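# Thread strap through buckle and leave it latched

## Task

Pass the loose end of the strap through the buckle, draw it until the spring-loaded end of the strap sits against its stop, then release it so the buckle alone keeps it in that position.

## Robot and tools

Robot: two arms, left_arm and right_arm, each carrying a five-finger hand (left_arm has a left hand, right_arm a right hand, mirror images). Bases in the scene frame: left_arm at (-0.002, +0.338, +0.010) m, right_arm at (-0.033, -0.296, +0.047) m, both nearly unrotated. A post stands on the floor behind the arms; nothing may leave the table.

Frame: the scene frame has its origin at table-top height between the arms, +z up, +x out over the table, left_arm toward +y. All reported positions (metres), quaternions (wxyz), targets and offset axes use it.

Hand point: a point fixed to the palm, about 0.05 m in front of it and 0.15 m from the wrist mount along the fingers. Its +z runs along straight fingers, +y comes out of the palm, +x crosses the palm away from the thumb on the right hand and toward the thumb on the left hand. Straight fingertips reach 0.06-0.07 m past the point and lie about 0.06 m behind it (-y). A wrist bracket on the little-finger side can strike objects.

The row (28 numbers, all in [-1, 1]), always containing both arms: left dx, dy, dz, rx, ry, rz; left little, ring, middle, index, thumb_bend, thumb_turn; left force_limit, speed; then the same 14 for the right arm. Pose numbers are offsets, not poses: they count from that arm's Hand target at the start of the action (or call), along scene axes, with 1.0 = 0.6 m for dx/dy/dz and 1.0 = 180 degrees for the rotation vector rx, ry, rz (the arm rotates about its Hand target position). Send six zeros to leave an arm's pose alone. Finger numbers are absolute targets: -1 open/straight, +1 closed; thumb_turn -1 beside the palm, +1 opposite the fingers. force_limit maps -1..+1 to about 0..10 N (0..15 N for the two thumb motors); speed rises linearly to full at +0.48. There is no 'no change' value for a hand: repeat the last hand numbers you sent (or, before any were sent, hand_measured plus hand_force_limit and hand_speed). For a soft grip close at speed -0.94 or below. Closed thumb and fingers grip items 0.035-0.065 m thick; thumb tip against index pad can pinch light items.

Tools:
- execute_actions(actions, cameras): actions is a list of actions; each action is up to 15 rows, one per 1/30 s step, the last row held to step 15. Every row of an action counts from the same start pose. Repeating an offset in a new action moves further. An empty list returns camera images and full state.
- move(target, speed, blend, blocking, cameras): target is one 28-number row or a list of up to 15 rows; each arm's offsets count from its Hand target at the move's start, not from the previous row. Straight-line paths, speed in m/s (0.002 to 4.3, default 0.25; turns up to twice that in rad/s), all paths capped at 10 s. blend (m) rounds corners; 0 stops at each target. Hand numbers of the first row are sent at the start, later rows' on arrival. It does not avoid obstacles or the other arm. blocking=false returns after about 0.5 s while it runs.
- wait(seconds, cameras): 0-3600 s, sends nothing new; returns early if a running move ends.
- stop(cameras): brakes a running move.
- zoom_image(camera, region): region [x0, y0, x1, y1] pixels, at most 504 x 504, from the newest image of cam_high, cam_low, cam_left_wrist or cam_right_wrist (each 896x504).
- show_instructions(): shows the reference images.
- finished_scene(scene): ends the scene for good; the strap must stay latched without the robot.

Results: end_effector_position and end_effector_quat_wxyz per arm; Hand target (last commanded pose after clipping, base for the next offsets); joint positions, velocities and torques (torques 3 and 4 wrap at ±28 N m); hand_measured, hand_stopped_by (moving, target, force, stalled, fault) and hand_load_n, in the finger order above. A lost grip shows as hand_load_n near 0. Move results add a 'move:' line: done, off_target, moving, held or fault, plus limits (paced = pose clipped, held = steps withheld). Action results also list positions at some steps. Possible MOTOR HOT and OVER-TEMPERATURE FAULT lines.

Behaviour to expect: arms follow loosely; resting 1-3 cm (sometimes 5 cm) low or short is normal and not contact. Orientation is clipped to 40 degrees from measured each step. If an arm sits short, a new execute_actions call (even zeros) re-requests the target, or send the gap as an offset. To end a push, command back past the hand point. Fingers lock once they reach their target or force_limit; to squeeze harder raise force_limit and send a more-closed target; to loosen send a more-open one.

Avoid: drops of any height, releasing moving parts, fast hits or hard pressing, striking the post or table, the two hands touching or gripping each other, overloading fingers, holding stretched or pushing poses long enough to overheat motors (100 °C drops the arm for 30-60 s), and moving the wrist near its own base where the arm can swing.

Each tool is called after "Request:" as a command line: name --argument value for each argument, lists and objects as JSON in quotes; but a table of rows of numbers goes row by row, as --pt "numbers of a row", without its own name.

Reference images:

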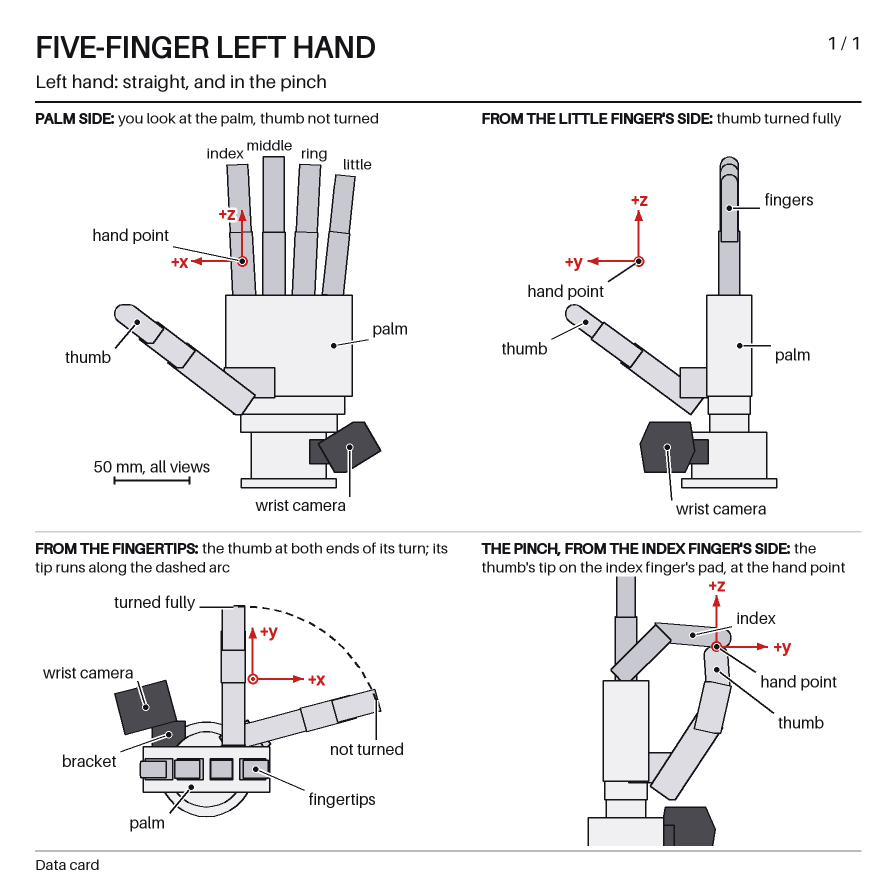

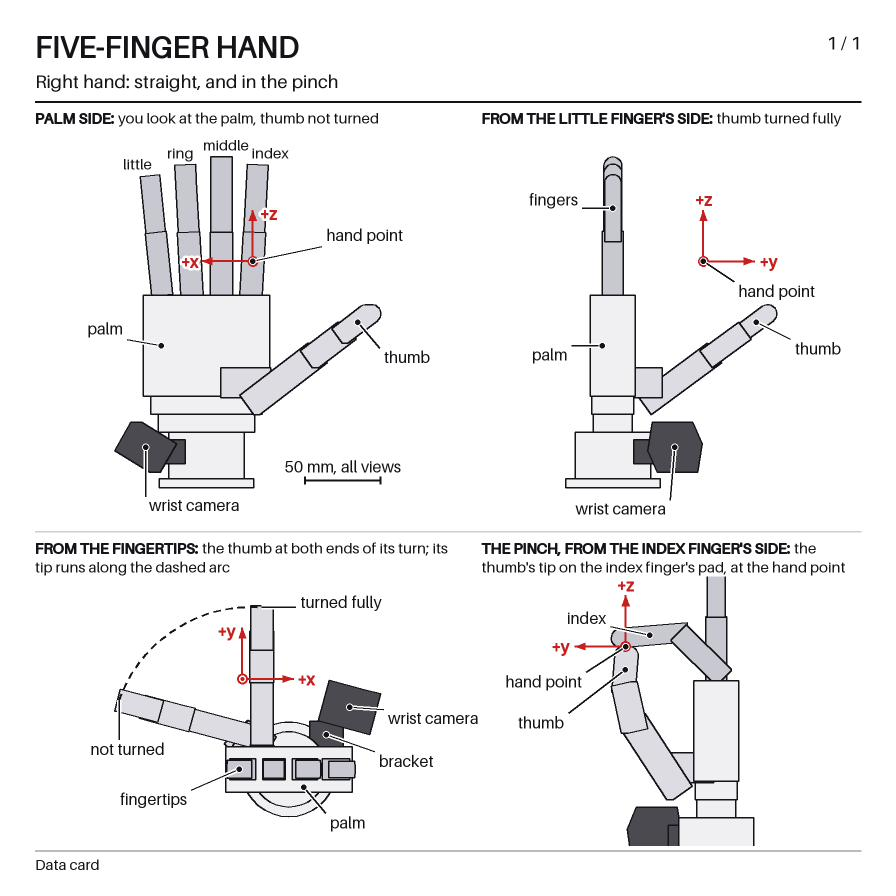

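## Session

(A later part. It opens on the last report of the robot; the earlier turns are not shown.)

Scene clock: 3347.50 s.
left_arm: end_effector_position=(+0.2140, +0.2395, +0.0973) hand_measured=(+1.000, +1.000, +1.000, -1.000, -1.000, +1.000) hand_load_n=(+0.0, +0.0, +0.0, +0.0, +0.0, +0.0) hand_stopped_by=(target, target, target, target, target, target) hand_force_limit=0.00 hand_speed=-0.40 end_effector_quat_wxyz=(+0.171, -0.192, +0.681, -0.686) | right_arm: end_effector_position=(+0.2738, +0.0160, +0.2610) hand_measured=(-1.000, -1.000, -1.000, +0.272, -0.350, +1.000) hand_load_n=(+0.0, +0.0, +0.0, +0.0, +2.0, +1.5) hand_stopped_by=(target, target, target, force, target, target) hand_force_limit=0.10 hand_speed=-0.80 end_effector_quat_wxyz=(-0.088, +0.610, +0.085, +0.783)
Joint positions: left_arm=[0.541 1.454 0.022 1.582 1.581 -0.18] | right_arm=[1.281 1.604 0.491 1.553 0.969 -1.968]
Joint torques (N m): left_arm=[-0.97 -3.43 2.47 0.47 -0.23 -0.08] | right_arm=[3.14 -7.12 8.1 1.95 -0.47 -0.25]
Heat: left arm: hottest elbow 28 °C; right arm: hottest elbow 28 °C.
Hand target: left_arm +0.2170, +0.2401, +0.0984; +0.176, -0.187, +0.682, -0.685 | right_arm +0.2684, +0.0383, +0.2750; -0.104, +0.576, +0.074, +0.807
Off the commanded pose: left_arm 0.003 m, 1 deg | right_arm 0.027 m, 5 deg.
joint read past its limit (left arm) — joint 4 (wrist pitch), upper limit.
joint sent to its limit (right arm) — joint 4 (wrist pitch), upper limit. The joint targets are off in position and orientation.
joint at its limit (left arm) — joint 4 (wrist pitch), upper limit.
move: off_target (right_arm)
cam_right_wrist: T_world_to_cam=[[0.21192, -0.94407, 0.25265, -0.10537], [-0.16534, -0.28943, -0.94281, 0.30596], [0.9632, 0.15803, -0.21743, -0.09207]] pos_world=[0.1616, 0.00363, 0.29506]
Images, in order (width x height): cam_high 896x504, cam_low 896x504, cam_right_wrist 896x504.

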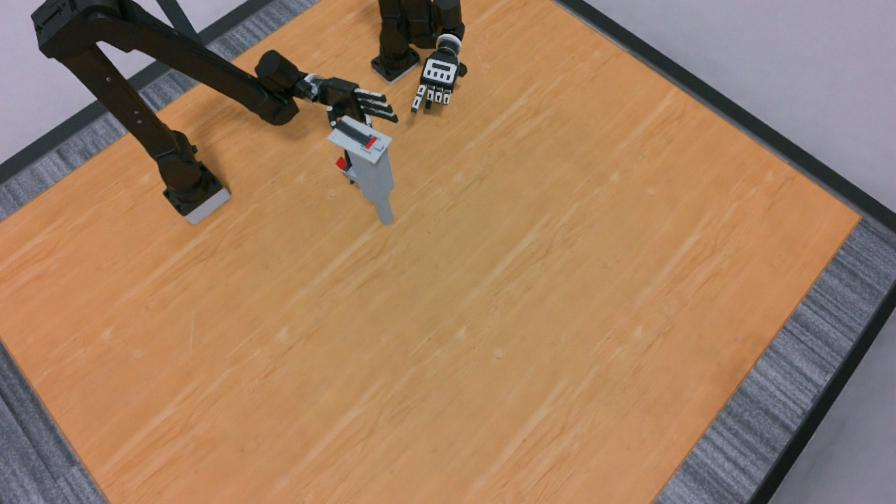

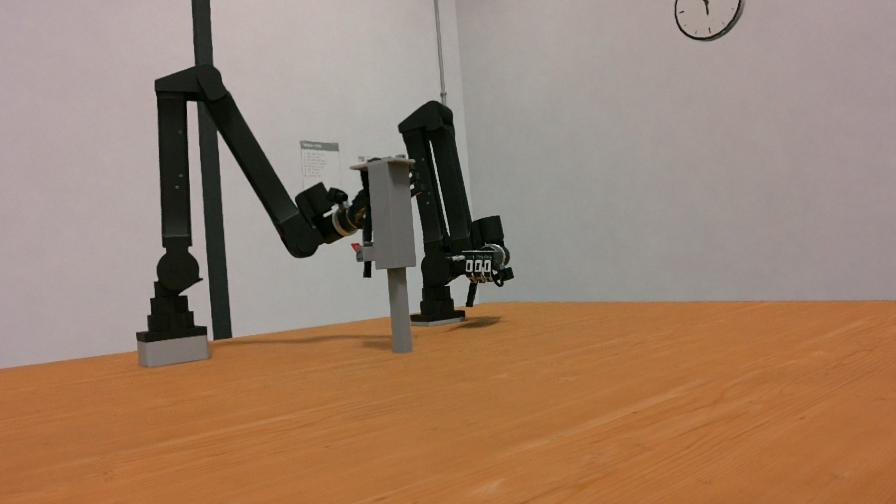

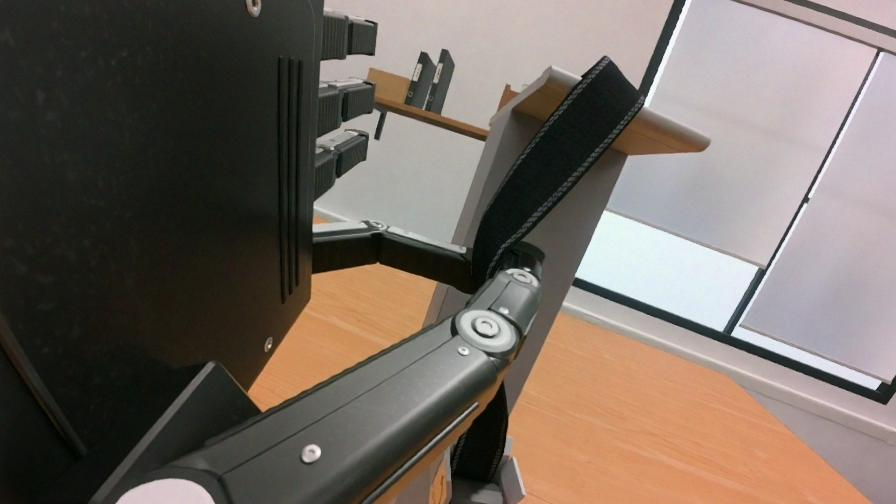

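Request:
move --target '[0,0,0,0,0,0,1,1,1,-1,-1,1,0,-0.4,-0.03,-0.007,0,0,0,0,-1,-1,-1,0.6,-0.35,1,0.1,-0.8]' --speed 0.05 --cameras '["cam_low","cam_high","cam_right_wrist"]'

Request:
zoom_image --camera "cam_right_wrist" --region '[350, 180, 610, 440]'

Scene clock: 3357.10 s.
left_arm: end_effector_position=(+0.2140, +0.2395, +0.0973) hand_measured=(+1.000, +1.000, +1.000, -1.000, -1.000, +1.000) hand_load_n=(+0.0, +0.0, +0.5, +0.0, +0.0, -0.5) hand_stopped_by=(target, target, target, target, target, target) hand_force_limit=0.00 hand_speed=-0.40 end_effector_quat_wxyz=(+0.171, -0.192, +0.681, -0.686) | right_arm: end_effector_position=(+0.2639, +0.0160, +0.2584) hand_measured=(-1.000, -1.000, -1.000, +0.272, -0.350, +1.000) hand_load_n=(+0.0, +0.0, +0.0, +1.5, +3.5, +2.5) hand_stopped_by=(target, target, target, force, target, target) hand_force_limit=0.10 hand_speed=-0.80 end_effector_quat_wxyz=(-0.082, +0.616, +0.081, +0.779)
Joint positions: left_arm=[0.541 1.454 0.022 1.582 1.581 -0.18] | right_arm=[1.312 1.604 0.491 1.557 1.015 -1.982]
Joint torques (N m): left_arm=[-1.03 -3.49 2.54 0.44 -0.23 -0.08] | right_arm=[4.19 -9.11 6.28 1.7 -0.65 -0.25]
Heat: left arm: hottest elbow 28 °C; right arm: hottest elbow 28 °C.
Hand target: left_arm +0.2170, +0.2401, +0.0984; +0.176, -0.187, +0.682, -0.685 | right_arm +0.2504, +0.0341, +0.2750; -0.104, +0.576, +0.074, +0.807
Off the commanded pose: left_arm 0.003 m, 1 deg | right_arm 0.028 m, 6 deg.
joint read past its limit (left arm) — joint 4 (wrist pitch), upper limit.
joint sent to its limit (right arm) — joint 4 (wrist pitch), upper limit. The joint targets are off in position and orientation.
joint at its limit (left arm) — joint 4 (wrist pitch), upper limit.
move: off_target (right_arm)
cam_right_wrist: T_world_to_cam=[[0.20223, -0.94622, 0.25254, -0.09996], [-0.18283, -0.28981, -0.93946, 0.30565], [0.96212, 0.14382, -0.23161, -0.07901]] pos_world=[0.15211, 0.00535, 0.29409]
Images, in order (width x height): cam_high 896x504, cam_low 896x504, cam_right_wrist 896x504.

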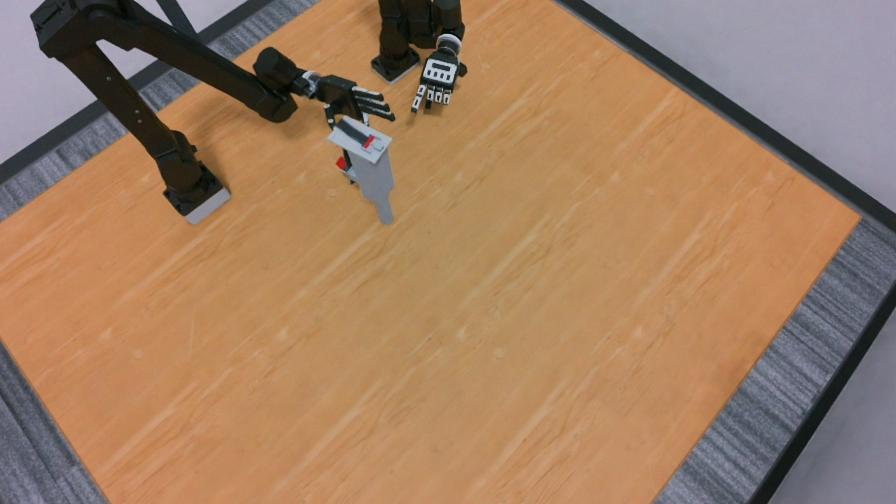

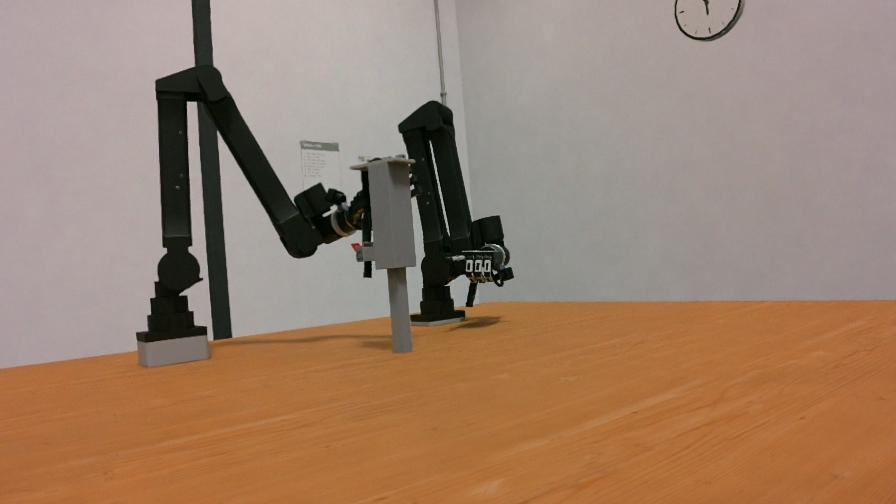

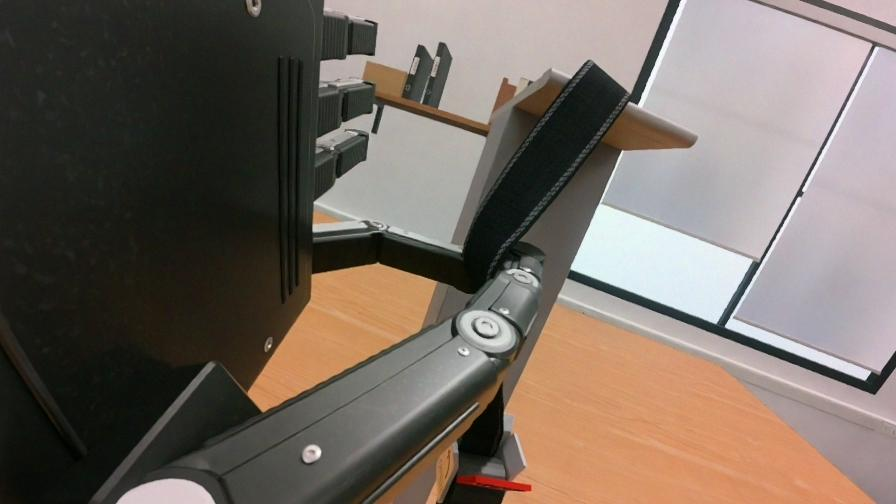

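Scaled by 1.938.

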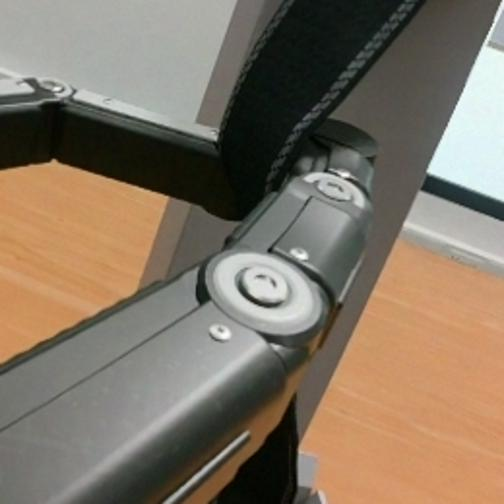

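Request:
move --target '[0,0,0,0,0,0,1,1,1,-1,-1,1,0,-0.4,0,0,0,0,0,0,-1,-1,-1,0.1,-0.6,1,0.1,-0.9]' --speed 0.05 --cameras '["cam_right_wrist"]'

Scene clock: 3363.57 s.
left_arm: end_effector_position=(+0.2140, +0.2395, +0.0973) hand_measured=(+1.000, +1.000, +1.000, -1.000, -1.000, +1.000) hand_load_n=(+0.0, +0.0, +0.0, +0.0, +0.0, +0.0) hand_stopped_by=(target, target, target, target, target, target) hand_force_limit=0.00 hand_speed=-0.40 end_effector_quat_wxyz=(+0.171, -0.192, +0.681, -0.686) | right_arm: end_effector_position=(+0.2527, +0.0262, +0.2586) hand_measured=(-1.000, -1.000, -1.000, +0.100, -0.600, +1.000) hand_load_n=(+0.0, +0.0, +0.0, +0.0, +0.0, +0.0) hand_stopped_by=(target, target, target, target, target, target) hand_force_limit=0.10 hand_speed=-0.90 end_effector_quat_wxyz=(-0.095, +0.615, +0.093, +0.777)
Joint positions: left_arm=[0.541 1.454 0.022 1.582 1.581 -0.18] | right_arm=[1.347 1.604 0.491 1.557 1.015 -1.985]
Joint torques (N m): left_arm=[-1.08 -3.43 2.51 0.47 -0.24 -0.08] | right_arm=[2.2 -9.11 6.34 1.72 -0.65 -0.23]
Heat: left arm: hottest elbow 28 °C; right arm: hottest elbow 28 °C.
Hand target: left_arm +0.2170, +0.2401, +0.0984; +0.176, -0.187, +0.682, -0.685 | right_arm +0.2504, +0.0341, +0.2750; -0.104, +0.576, +0.074, +0.807
Off the commanded pose: left_arm 0.003 m, 1 deg | right_arm 0.018 m, 6 deg.
joint read past its limit (left arm) — joint 4 (wrist pitch), upper limit.
joint sent to its limit (right arm) — joint 4 (wrist pitch), upper limit. The joint targets are off in position and orientation.
joint at its limit (left arm) — joint 4 (wrist pitch), upper limit.
move: done
cam_right_wrist: T_world_to_cam=[[0.23457, -0.93793, 0.25545, -0.09731], [-0.17201, -0.29869, -0.93872, 0.30395], [0.95676, 0.17626, -0.2314, -0.06912]] pos_world=[0.14124, 0.0117, 0.29419]

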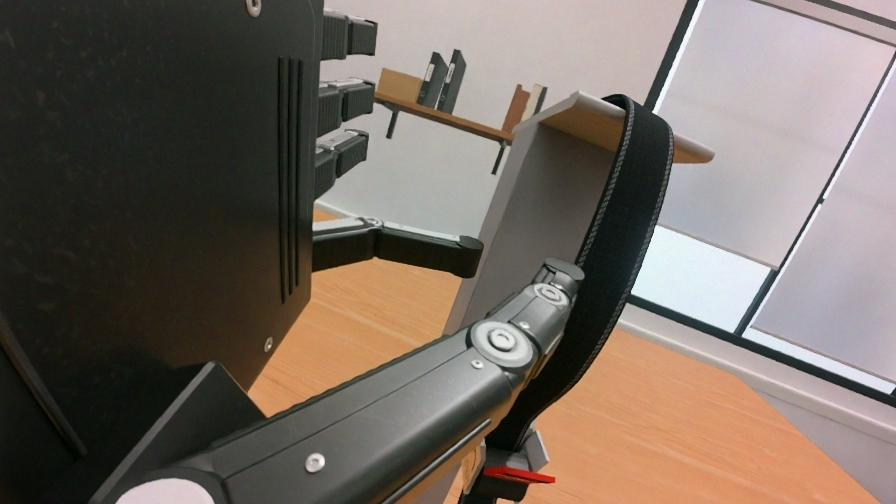

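Request:
move --target '[0,0,0,0,0,0,1,1,1,-1,-1,1,0,-0.4,-0.13,0,-0.03,0,0,0,-1,-1,-1,-0.2,-0.6,1,0.1,-0.8]' --speed 0.06 --cameras '["cam_low","cam_high","cam_right_wrist"]'

Request:
zoom_image --camera "cam_low" --region '[315, 155, 395, 285]'

Scene clock: 3368.83 s.
left_arm: end_effector_position=(+0.2140, +0.2395, +0.0973) hand_measured=(+1.000, +1.000, +1.000, -1.000, -1.000, +1.000) hand_load_n=(+0.0, +0.0, +0.0, +0.0, +0.0, +0.0) hand_stopped_by=(target, target, target, target, target, target) hand_force_limit=0.00 hand_speed=-0.40 end_effector_quat_wxyz=(+0.171, -0.192, +0.681, -0.686) | right_arm: end_effector_position=(+0.1762, +0.0381, +0.2511) hand_measured=(-1.000, -1.000, -1.000, -0.200, -0.600, +1.000) hand_load_n=(+0.0, +0.0, +0.0, +0.0, +0.0, +0.0) hand_stopped_by=(target, target, target, target, target, target) hand_force_limit=0.10 hand_speed=-0.80 end_effector_quat_wxyz=(-0.122, +0.640, +0.101, +0.752)
Joint positions: left_arm=[0.541 1.454 0.022 1.582 1.581 -0.18] | right_arm=[1.577 1.564 0.473 1.557 1.208 -2.006]
Joint torques (N m): left_arm=[-1.08 -3.49 2.51 0.47 -0.23 -0.09] | right_arm=[2.26 -8.76 4.04 1.57 -0.21 -0.24]
Heat: left arm: hottest elbow 28 °C; right arm: hottest elbow 28 °C.
Hand target: left_arm +0.2170, +0.2401, +0.0984; +0.176, -0.187, +0.682, -0.685 | right_arm +0.1724, +0.0341, +0.2570; -0.104, +0.576, +0.074, +0.807
Off the commanded pose: left_arm 0.003 m, 1 deg | right_arm 0.008 m, 10 deg.
joint read past its limit (left arm) — joint 4 (wrist pitch), upper limit.
joint sent to its limit (right arm) — joint 4 (wrist pitch), upper limit; joint 6 (wrist roll), lower limit. The joint targets are off in position and orientation.
joint at its limit (left arm) — joint 4 (wrist pitch), upper limit.
move: off_target (right_arm)
cam_right_wrist: T_world_to_cam=[[0.30139, -0.92674, 0.22432, -0.07062], [-0.22689, -0.29821, -0.92714, 0.29413], [0.92611, 0.22853, -0.30014, 0.02087]] pos_world=[0.06869, 0.01749, 0.29481]
Images, in order (width x height): cam_high 896x504, cam_low 896x504, cam_right_wrist 896x504.

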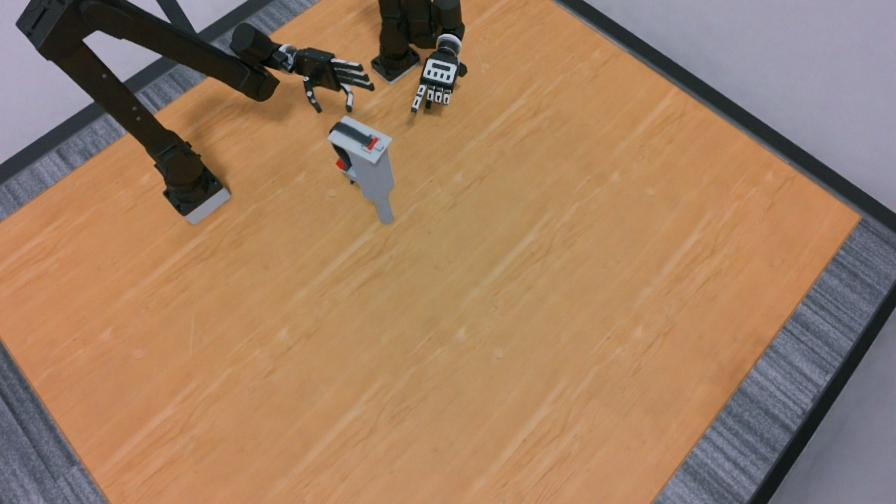

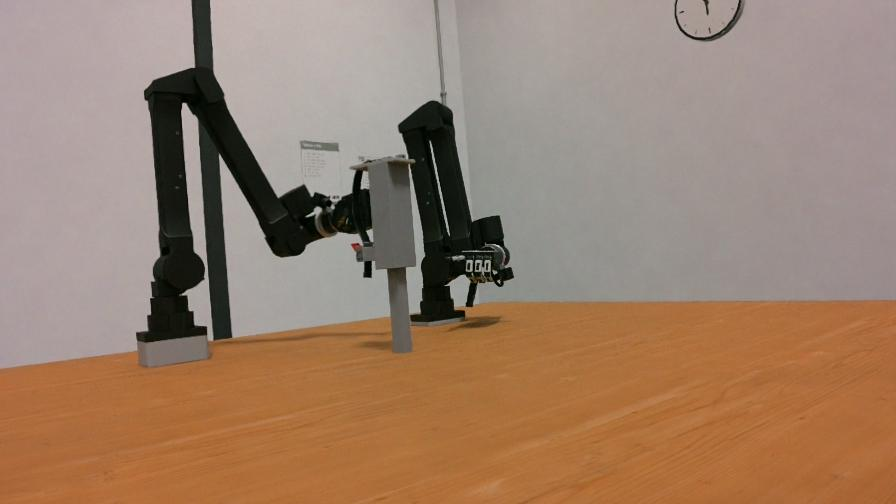

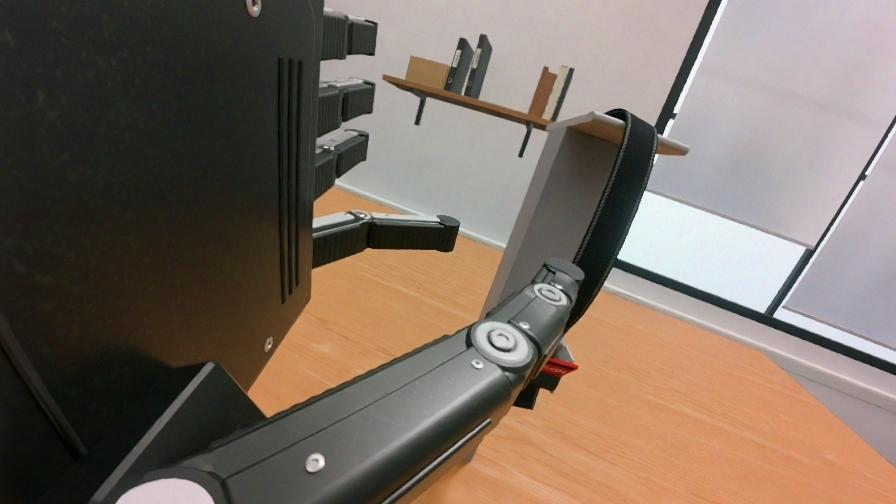

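Scaled by 3.877.

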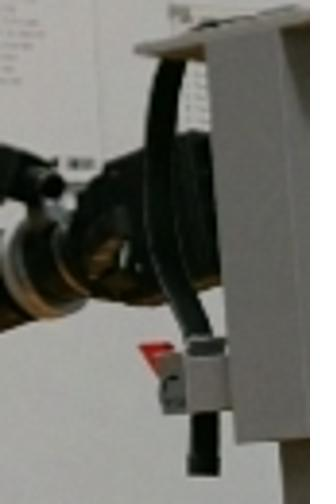

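Request:
move --target '[0,0,0,0,0,0,1,1,1,-1,-1,1,0,-0.4,0,0,-0.175,0,0,0,-1,-1,-1,0.0,-0.3,1,0.1,-0.8]' --speed 0.08 --cameras '["cam_low","cam_high","cam_right_wrist"]'

Scene clock: 3403.87 s.
left_arm: end_effector_position=(+0.2140, +0.2395, +0.0973) hand_measured=(+1.000, +1.000, +1.000, -1.000, -1.000, +1.000) hand_load_n=(+0.0, +0.0, +0.0, +0.0, +0.0, +0.0) hand_stopped_by=(target, target, target, target, target, target) hand_force_limit=0.00 hand_speed=-0.40 end_effector_quat_wxyz=(+0.171, -0.192, +0.681, -0.686) | right_arm: end_effector_position=(+0.1755, +0.0278, +0.1538) hand_measured=(-1.000, -1.000, -1.000, +0.000, -0.300, +1.000) hand_load_n=(+0.0, +0.0, +0.0, +0.0, +0.0, +0.5) hand_stopped_by=(target, target, target, target, target, target) hand_force_limit=0.10 hand_speed=-0.80 end_effector_quat_wxyz=(-0.090, +0.678, +0.107, +0.722)
Joint positions: left_arm=[0.541 1.454 0.022 1.582 1.581 -0.18] | right_arm=[1.577 1.803 0.445 1.557 1.276 -1.795]
Joint torques (N m): left_arm=[-1.08 -3.49 2.51 0.49 -0.23 -0.08] | right_arm=[2.2 -7.71 3.67 1.72 0 0.11]
Heat: left arm: hottest elbow 27 °C; right arm: hottest elbow 27 °C.
Hand target: left_arm +0.2170, +0.2401, +0.0984; +0.176, -0.187, +0.682, -0.685 | right_arm +0.1724, +0.0341, +0.1520; -0.104, +0.576, +0.074, +0.807
Off the commanded pose: left_arm 0.003 m, 1 deg | right_arm 0.007 m, 16 deg.
joint read past its limit (left arm) — joint 4 (wrist pitch), upper limit.
joint sent to its limit (right arm) — joint 4 (wrist pitch), upper limit. The joint targets are off in position and orientation.
joint at its limit (left arm) — joint 4 (wrist pitch), upper limit.
move: off_target (right_arm)
cam_right_wrist: T_world_to_cam=[[0.2844, -0.92293, 0.25948, -0.06063], [-0.31898, -0.34632, -0.88222, 0.21124], [0.90408, 0.16813, -0.39289, 0.01452]] pos_world=[0.0715, 0.01476, 0.2078]
Images, in order (width x height): cam_high 896x504, cam_low 896x504, cam_right_wrist 896x504.

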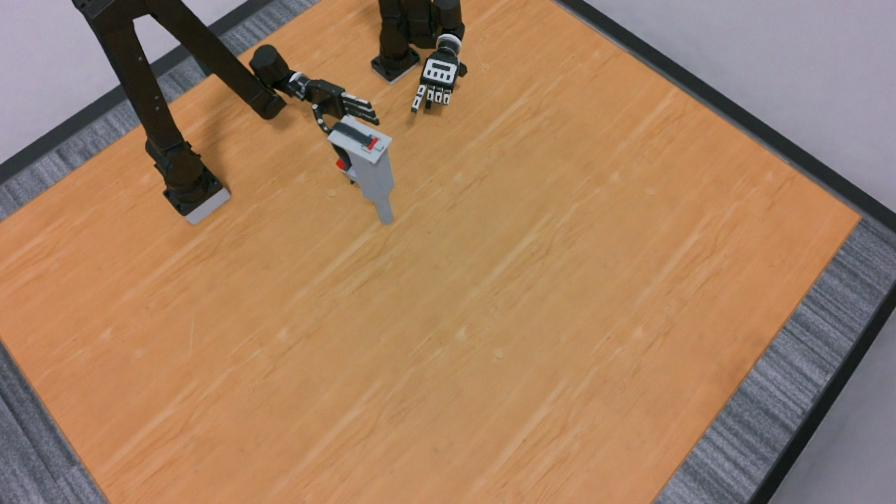

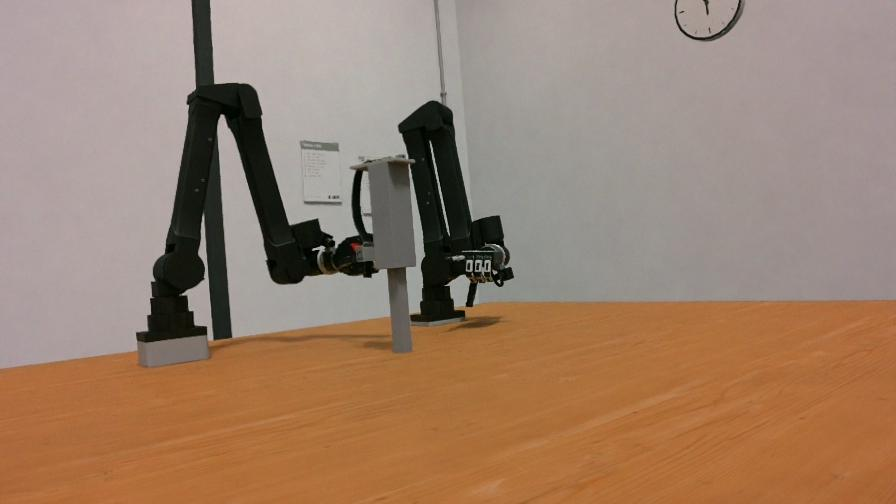

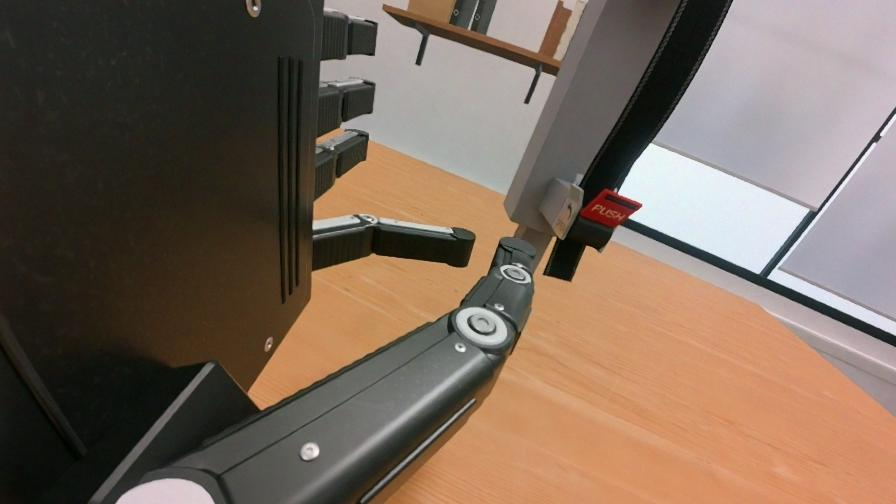

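Request:
zoom_image --camera "cam_right_wrist" --region '[450, 150, 700, 350]'

Scaled by 2.016.

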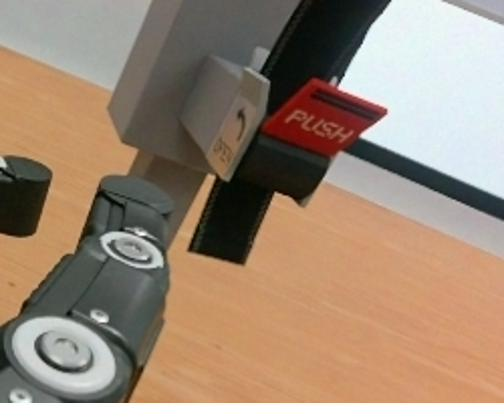

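Request:
move --target '[0,0,0,0,0,0,1,1,1,-1,-1,1,0,-0.4,0.1,0.008,-0.01,0,0,0,-1,-1,-1,0.05,-0.3,1,0.1,-0.8]' --speed 0.05 --cameras '["cam_low","cam_right_wrist"]'

Request:
zoom_image --camera "cam_low" --region '[325, 215, 415, 305]'

Scene clock: 3416.17 s.
left_arm: end_effector_position=(+0.2140, +0.2395, +0.0973) hand_measured=(+1.000, +1.000, +1.000, -1.000, -1.000, +1.000) hand_load_n=(+0.0, +0.0, +0.0, +0.0, +0.0, +0.0) hand_stopped_by=(target, target, target, target, target, target) hand_force_limit=0.00 hand_speed=-0.40 end_effector_quat_wxyz=(+0.171, -0.192, +0.681, -0.686) | right_arm: end_effector_position=(+0.2281, +0.0284, +0.1445) hand_measured=(-1.000, -1.000, -1.000, +0.050, -0.300, +1.000) hand_load_n=(+0.0, +0.0, +0.0, +0.0, +0.0, +0.5) hand_stopped_by=(target, target, target, target, target, target) hand_force_limit=0.10 hand_speed=-0.80 end_effector_quat_wxyz=(-0.083, +0.673, +0.106, +0.727)
Joint positions: left_arm=[0.541 1.454 0.022 1.582 1.581 -0.18] | right_arm=[1.421 1.855 0.468 1.557 1.13 -1.767]
Joint torques (N m): left_arm=[-1.03 -3.49 2.5 0.49 -0.22 -0.08] | right_arm=[0.03 -8.18 4.75 1.83 -0.47 0.11]
Heat: left arm: hottest elbow 27 °C; right arm: hottest elbow 27 °C.
Hand target: left_arm +0.2170, +0.2401, +0.0984; +0.176, -0.187, +0.682, -0.685 | right_arm +0.2324, +0.0389, +0.1460; -0.104, +0.576, +0.074, +0.807
Off the commanded pose: left_arm 0.003 m, 1 deg | right_arm 0.011 m, 15 deg.
joint read past its limit (left arm) — joint 4 (wrist pitch), upper limit.
joint sent to its limit (right arm) — joint 4 (wrist pitch), upper limit. The joint targets are off in position and orientation.
joint at its limit (left arm) — joint 4 (wrist pitch), upper limit.
move: off_target (right_arm)
cam_right_wrist: T_world_to_cam=[[0.26949, -0.92482, 0.26849, -0.07047], [-0.30826, -0.34698, -0.88577, 0.21806], [0.91233, 0.15594, -0.37859, -0.04039]] pos_world=[0.12306, 0.01679, 0.19678]

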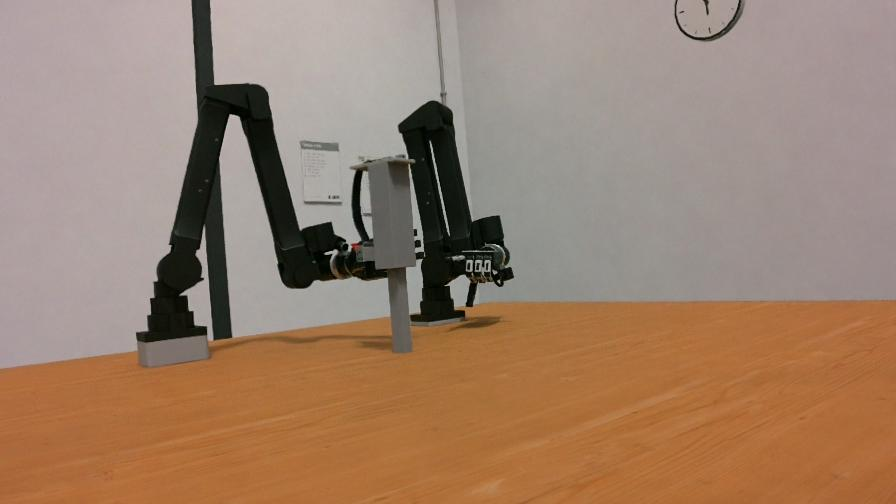

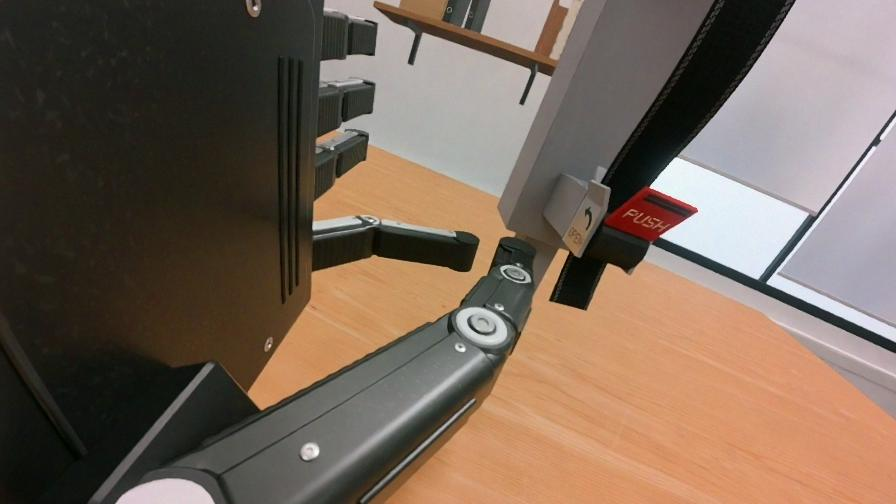

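Scaled by 5.600.

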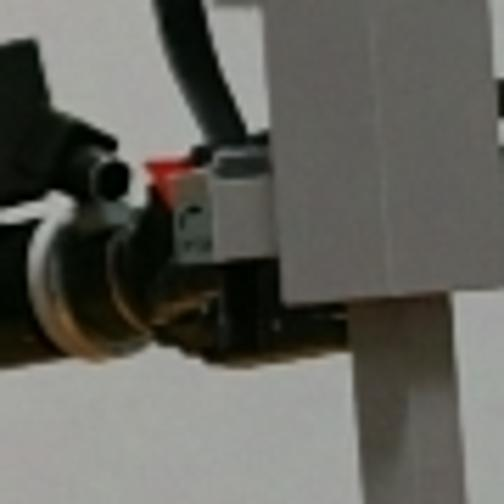

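Request:
move --target '[0,0,0,0,0,0,1,1,1,-1,-1,1,0,-0.4,0.06,0.0,0,0,0,0,-1,-1,-1,0.05,-0.3,1,0.1,-0.8]' --speed 0.04 --cameras '["cam_low","cam_right_wrist"]'

Request:
zoom_image --camera "cam_low" --region '[325, 215, 415, 305]'

Request:
zoom_image --camera "cam_right_wrist" --region '[450, 150, 750, 400]'

Scene clock: 3426.40 s.
left_arm: end_effector_position=(+0.2140, +0.2395, +0.0973) hand_measured=(+1.000, +1.000, +1.000, -1.000, -1.000, +1.000) hand_load_n=(+0.0, +0.0, +0.0, +0.0, +0.0, +0.0) hand_stopped_by=(target, target, target, target, target, target) hand_force_limit=0.00 hand_speed=-0.40 end_effector_quat_wxyz=(+0.171, -0.192, +0.681, -0.686) | right_arm: end_effector_position=(+0.2628, +0.0293, +0.1438) hand_measured=(-1.000, -1.000, -1.000, +0.050, -0.300, +1.000) hand_load_n=(+0.0, +0.0, +0.0, +0.0, +0.0, +0.5) hand_stopped_by=(target, target, target, target, target, target) hand_force_limit=0.10 hand_speed=-0.80 end_effector_quat_wxyz=(-0.083, +0.667, +0.102, +0.733)
Joint positions: left_arm=[0.541 1.454 0.022 1.582 1.581 -0.18] | right_arm=[1.322 1.878 0.494 1.557 1.035 -1.759]
Joint torques (N m): left_arm=[-1.14 -3.49 2.51 0.47 -0.23 -0.09] | right_arm=[0.03 -8.47 4.86 1.89 -0.47 0.11]
Heat: left arm: hottest elbow 27 °C; right arm: hottest elbow 27 °C.
Hand target: left_arm +0.2170, +0.2401, +0.0984; +0.176, -0.187, +0.682, -0.685 | right_arm +0.2684, +0.0389, +0.1460; -0.104, +0.576, +0.074, +0.807
Off the commanded pose: left_arm 0.003 m, 1 deg | right_arm 0.011 m, 14 deg.
joint read past its limit (left arm) — joint 4 (wrist pitch), upper limit.
joint sent to its limit (right arm) — joint 4 (wrist pitch), upper limit. The joint targets are off in position and orientation.
joint at its limit (left arm) — joint 4 (wrist pitch), upper limit.
move: off_target (right_arm)
cam_right_wrist: T_world_to_cam=[[0.26203, -0.92769, 0.26595, -0.07639], [-0.29669, -0.33967, -0.89252, 0.22627], [0.91832, 0.15496, -0.36424, -0.0761]] pos_world=[0.15704, 0.01778, 0.19455]

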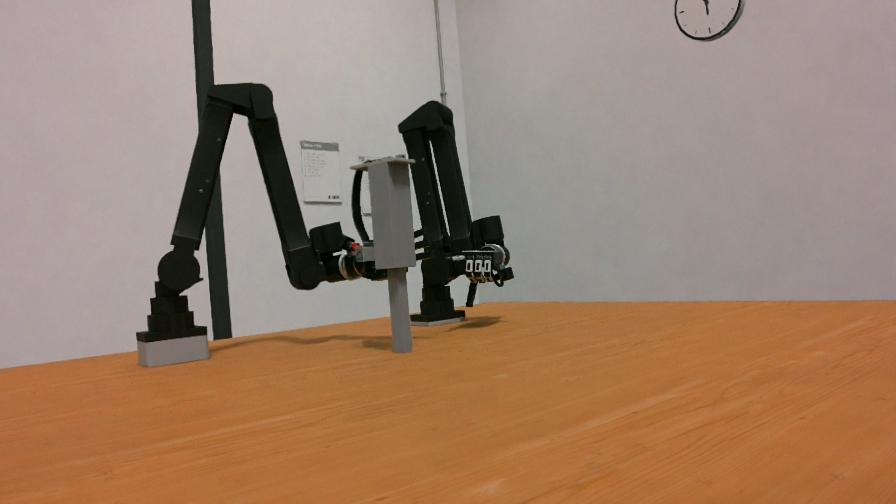

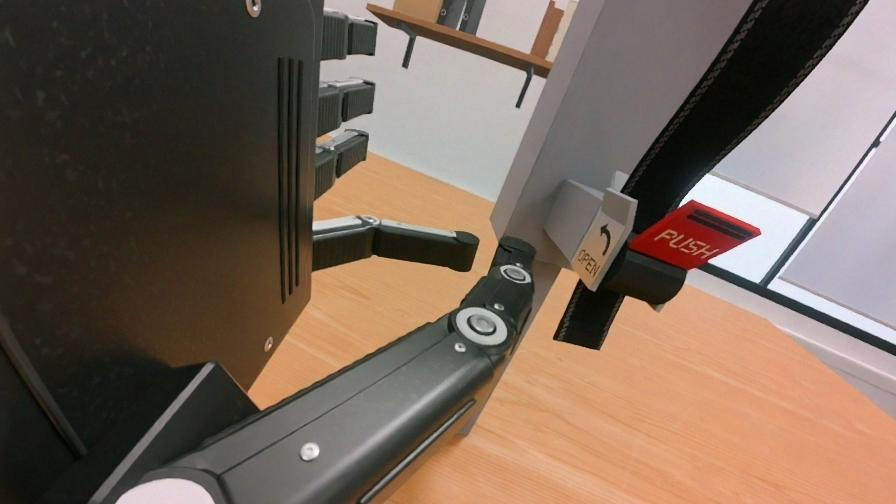

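Scaled by 5.600.

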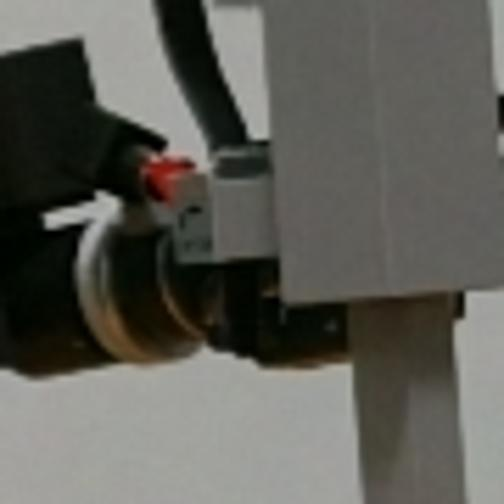

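Scaled by 1.680.

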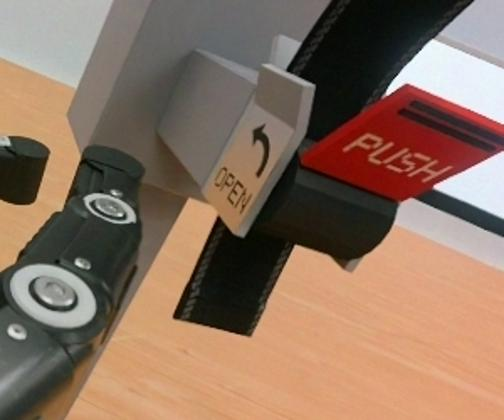

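Request:
move --target '[0,0,0,0,0,0,1,1,1,-1,-1,1,0,-0.4,0.006,-0.035,0,0,0,0,-1,-1,-1,0.05,-0.3,1,0.1,-0.8]' --speed 0.04 --cameras '["cam_low","cam_right_wrist"]'

Scene clock: 3457.63 s.
left_arm: end_effector_position=(+0.2140, +0.2395, +0.0973) hand_measured=(+1.000, +1.000, +1.000, -1.000, -1.000, +1.000) hand_load_n=(+0.0, +0.0, +0.5, +0.0, +0.0, +0.0) hand_stopped_by=(target, target, target, target, target, target) hand_force_limit=0.00 hand_speed=-0.40 end_effector_quat_wxyz=(+0.171, -0.192, +0.681, -0.686) | right_arm: end_effector_position=(+0.2668, +0.0228, +0.1400) hand_measured=(-1.000, -1.000, -1.000, +0.050, -0.300, +1.000) hand_load_n=(-0.5, +0.0, +0.0, +0.0, +0.0, +0.0) hand_stopped_by=(target, target, target, target, target, target) hand_force_limit=0.10 hand_speed=-0.80 end_effector_quat_wxyz=(-0.086, +0.670, +0.100, +0.731)
Joint positions: left_arm=[0.541 1.454 0.022 1.582 1.581 -0.18] | right_arm=[1.305 1.878 0.479 1.557 1.018 -1.736]
Joint torques (N m): left_arm=[-1.03 -3.49 2.5 0.47 -0.23 -0.07] | right_arm=[-0.03 -10.46 2.22 1.91 -0.45 0.11]
Heat: left arm: hottest elbow 27 °C; right arm: hottest elbow 27 °C.
Hand target: left_arm +0.2170, +0.2401, +0.0984; +0.176, -0.187, +0.682, -0.685 | right_arm +0.2720, +0.0179, +0.1460; -0.104, +0.576, +0.074, +0.807
Off the commanded pose: left_arm 0.003 m, 1 deg | right_arm 0.009 m, 14 deg.
joint read past its limit (left arm) — joint 4 (wrist pitch), upper limit.
joint sent to its limit (right arm) — joint 4 (wrist pitch), upper limit. The joint targets are off in position and orientation.
joint at its limit (left arm) — joint 4 (wrist pitch), upper limit.
move: off_target (right_arm)
cam_right_wrist: T_world_to_cam=[[0.26559, -0.92897, 0.25784, -0.08224], [-0.30283, -0.33429, -0.89249, 0.22336], [0.91529, 0.15895, -0.3701, -0.07863]] pos_world=[0.16145, 0.01077, 0.19145]

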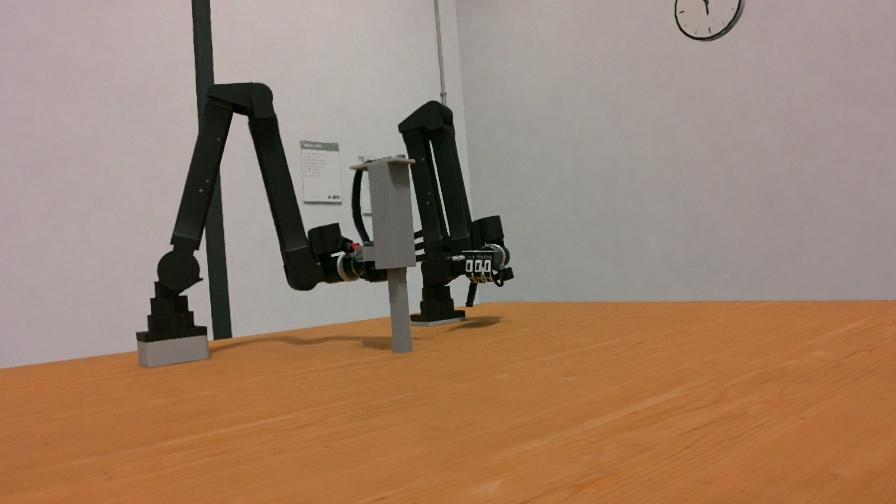

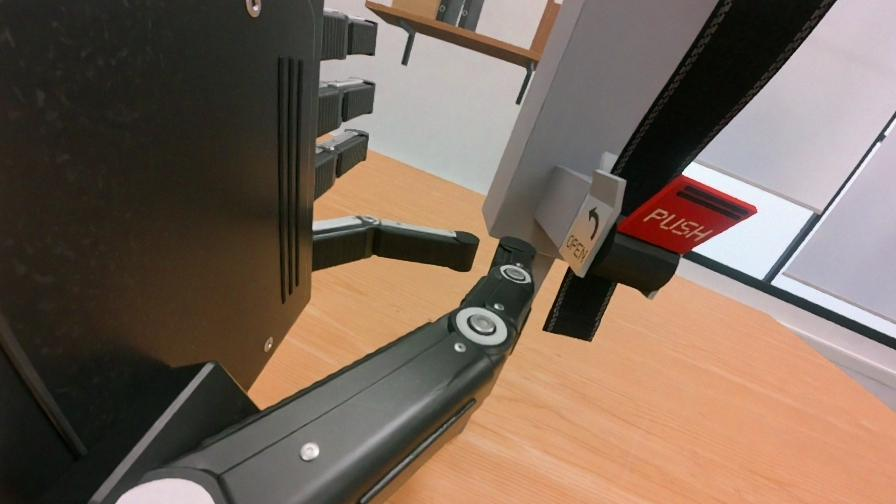

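Request:
move --target '[0,0,0,0,0,0,1,1,1,-1,-1,1,0,-0.4,0.004,-0.035,0.012,0,0,0,-1,-1,-1,0.05,-0.3,1,0.1,-0.8]' --speed 0.04 --cameras '["cam_low","cam_right_wrist"]'

Scene clock: 3465.97 s.
left_arm: end_effector_position=(+0.2140, +0.2395, +0.0973) hand_measured=(+1.000, +1.000, +1.000, -1.000, -1.000, +1.000) hand_load_n=(+0.0, +0.0, +0.0, +0.0, +0.0, +0.0) hand_stopped_by=(target, target, target, target, target, target) hand_force_limit=0.00 hand_speed=-0.40 end_effector_quat_wxyz=(+0.171, -0.192, +0.681, -0.686) | right_arm: end_effector_position=(+0.2677, +0.0088, +0.1450) hand_measured=(-1.000, -1.000, -1.000, +0.050, -0.300, +1.000) hand_load_n=(+0.0, +0.0, +0.0, +0.0, -2.5, +1.5) hand_stopped_by=(target, target, target, target, target, target) hand_force_limit=0.10 hand_speed=-0.80 end_effector_quat_wxyz=(-0.096, +0.669, +0.106, +0.729)
Joint positions: left_arm=[0.541 1.454 0.022 1.582 1.581 -0.18] | right_arm=[1.287 1.838 0.428 1.557 0.978 -1.719]
Joint torques (N m): left_arm=[-1.08 -3.43 2.52 0.46 -0.23 -0.09] | right_arm=[-0.56 -10.46 1.89 1.95 -0.11 0.04]
Heat: left arm: hottest elbow 27 °C; right arm: hottest elbow 27 °C.
Hand target: left_arm +0.2170, +0.2401, +0.0984; +0.176, -0.187, +0.682, -0.685 | right_arm +0.2744, -0.0031, +0.1532; -0.104, +0.576, +0.074, +0.807
Off the commanded pose: left_arm 0.003 m, 1 deg | right_arm 0.016 m, 14 deg.
joint read past its limit (left arm) — joint 4 (wrist pitch), upper limit.
joint sent to its limit (right arm) — joint 4 (wrist pitch), upper limit. The joint targets are off in position and orientation.
joint at its limit (left arm) — joint 4 (wrist pitch), upper limit.
move: off_target (right_arm)
cam_right_wrist: T_world_to_cam=[[0.28684, -0.92383, 0.25352, -0.10185], [-0.29697, -0.33735, -0.89331, 0.22203], [0.91079, 0.18095, -0.37111, -0.07413]] pos_world=[0.16267, -0.00577, 0.19665]

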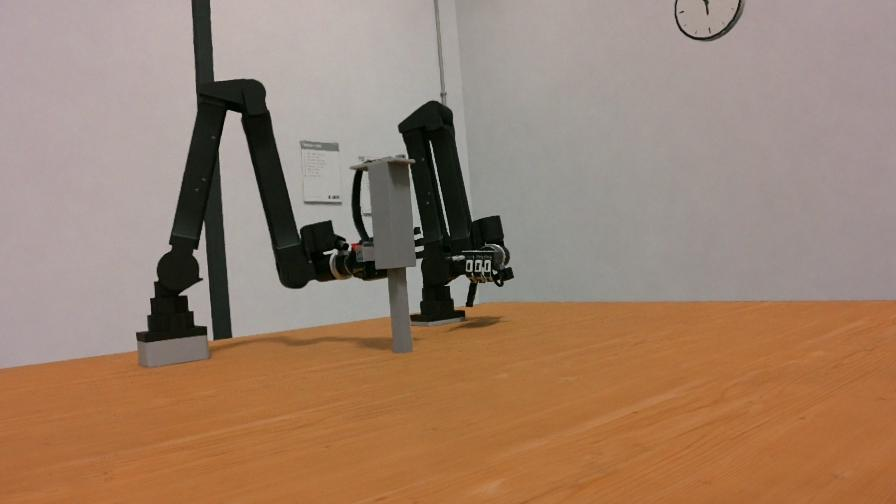

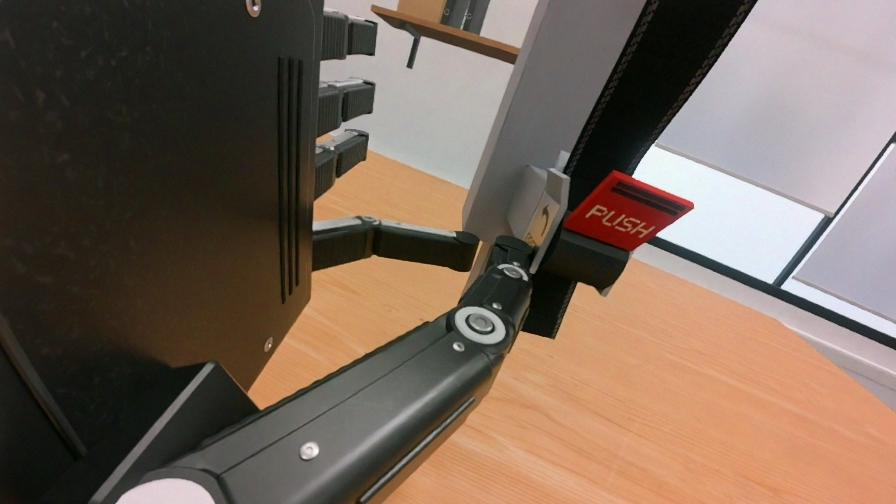

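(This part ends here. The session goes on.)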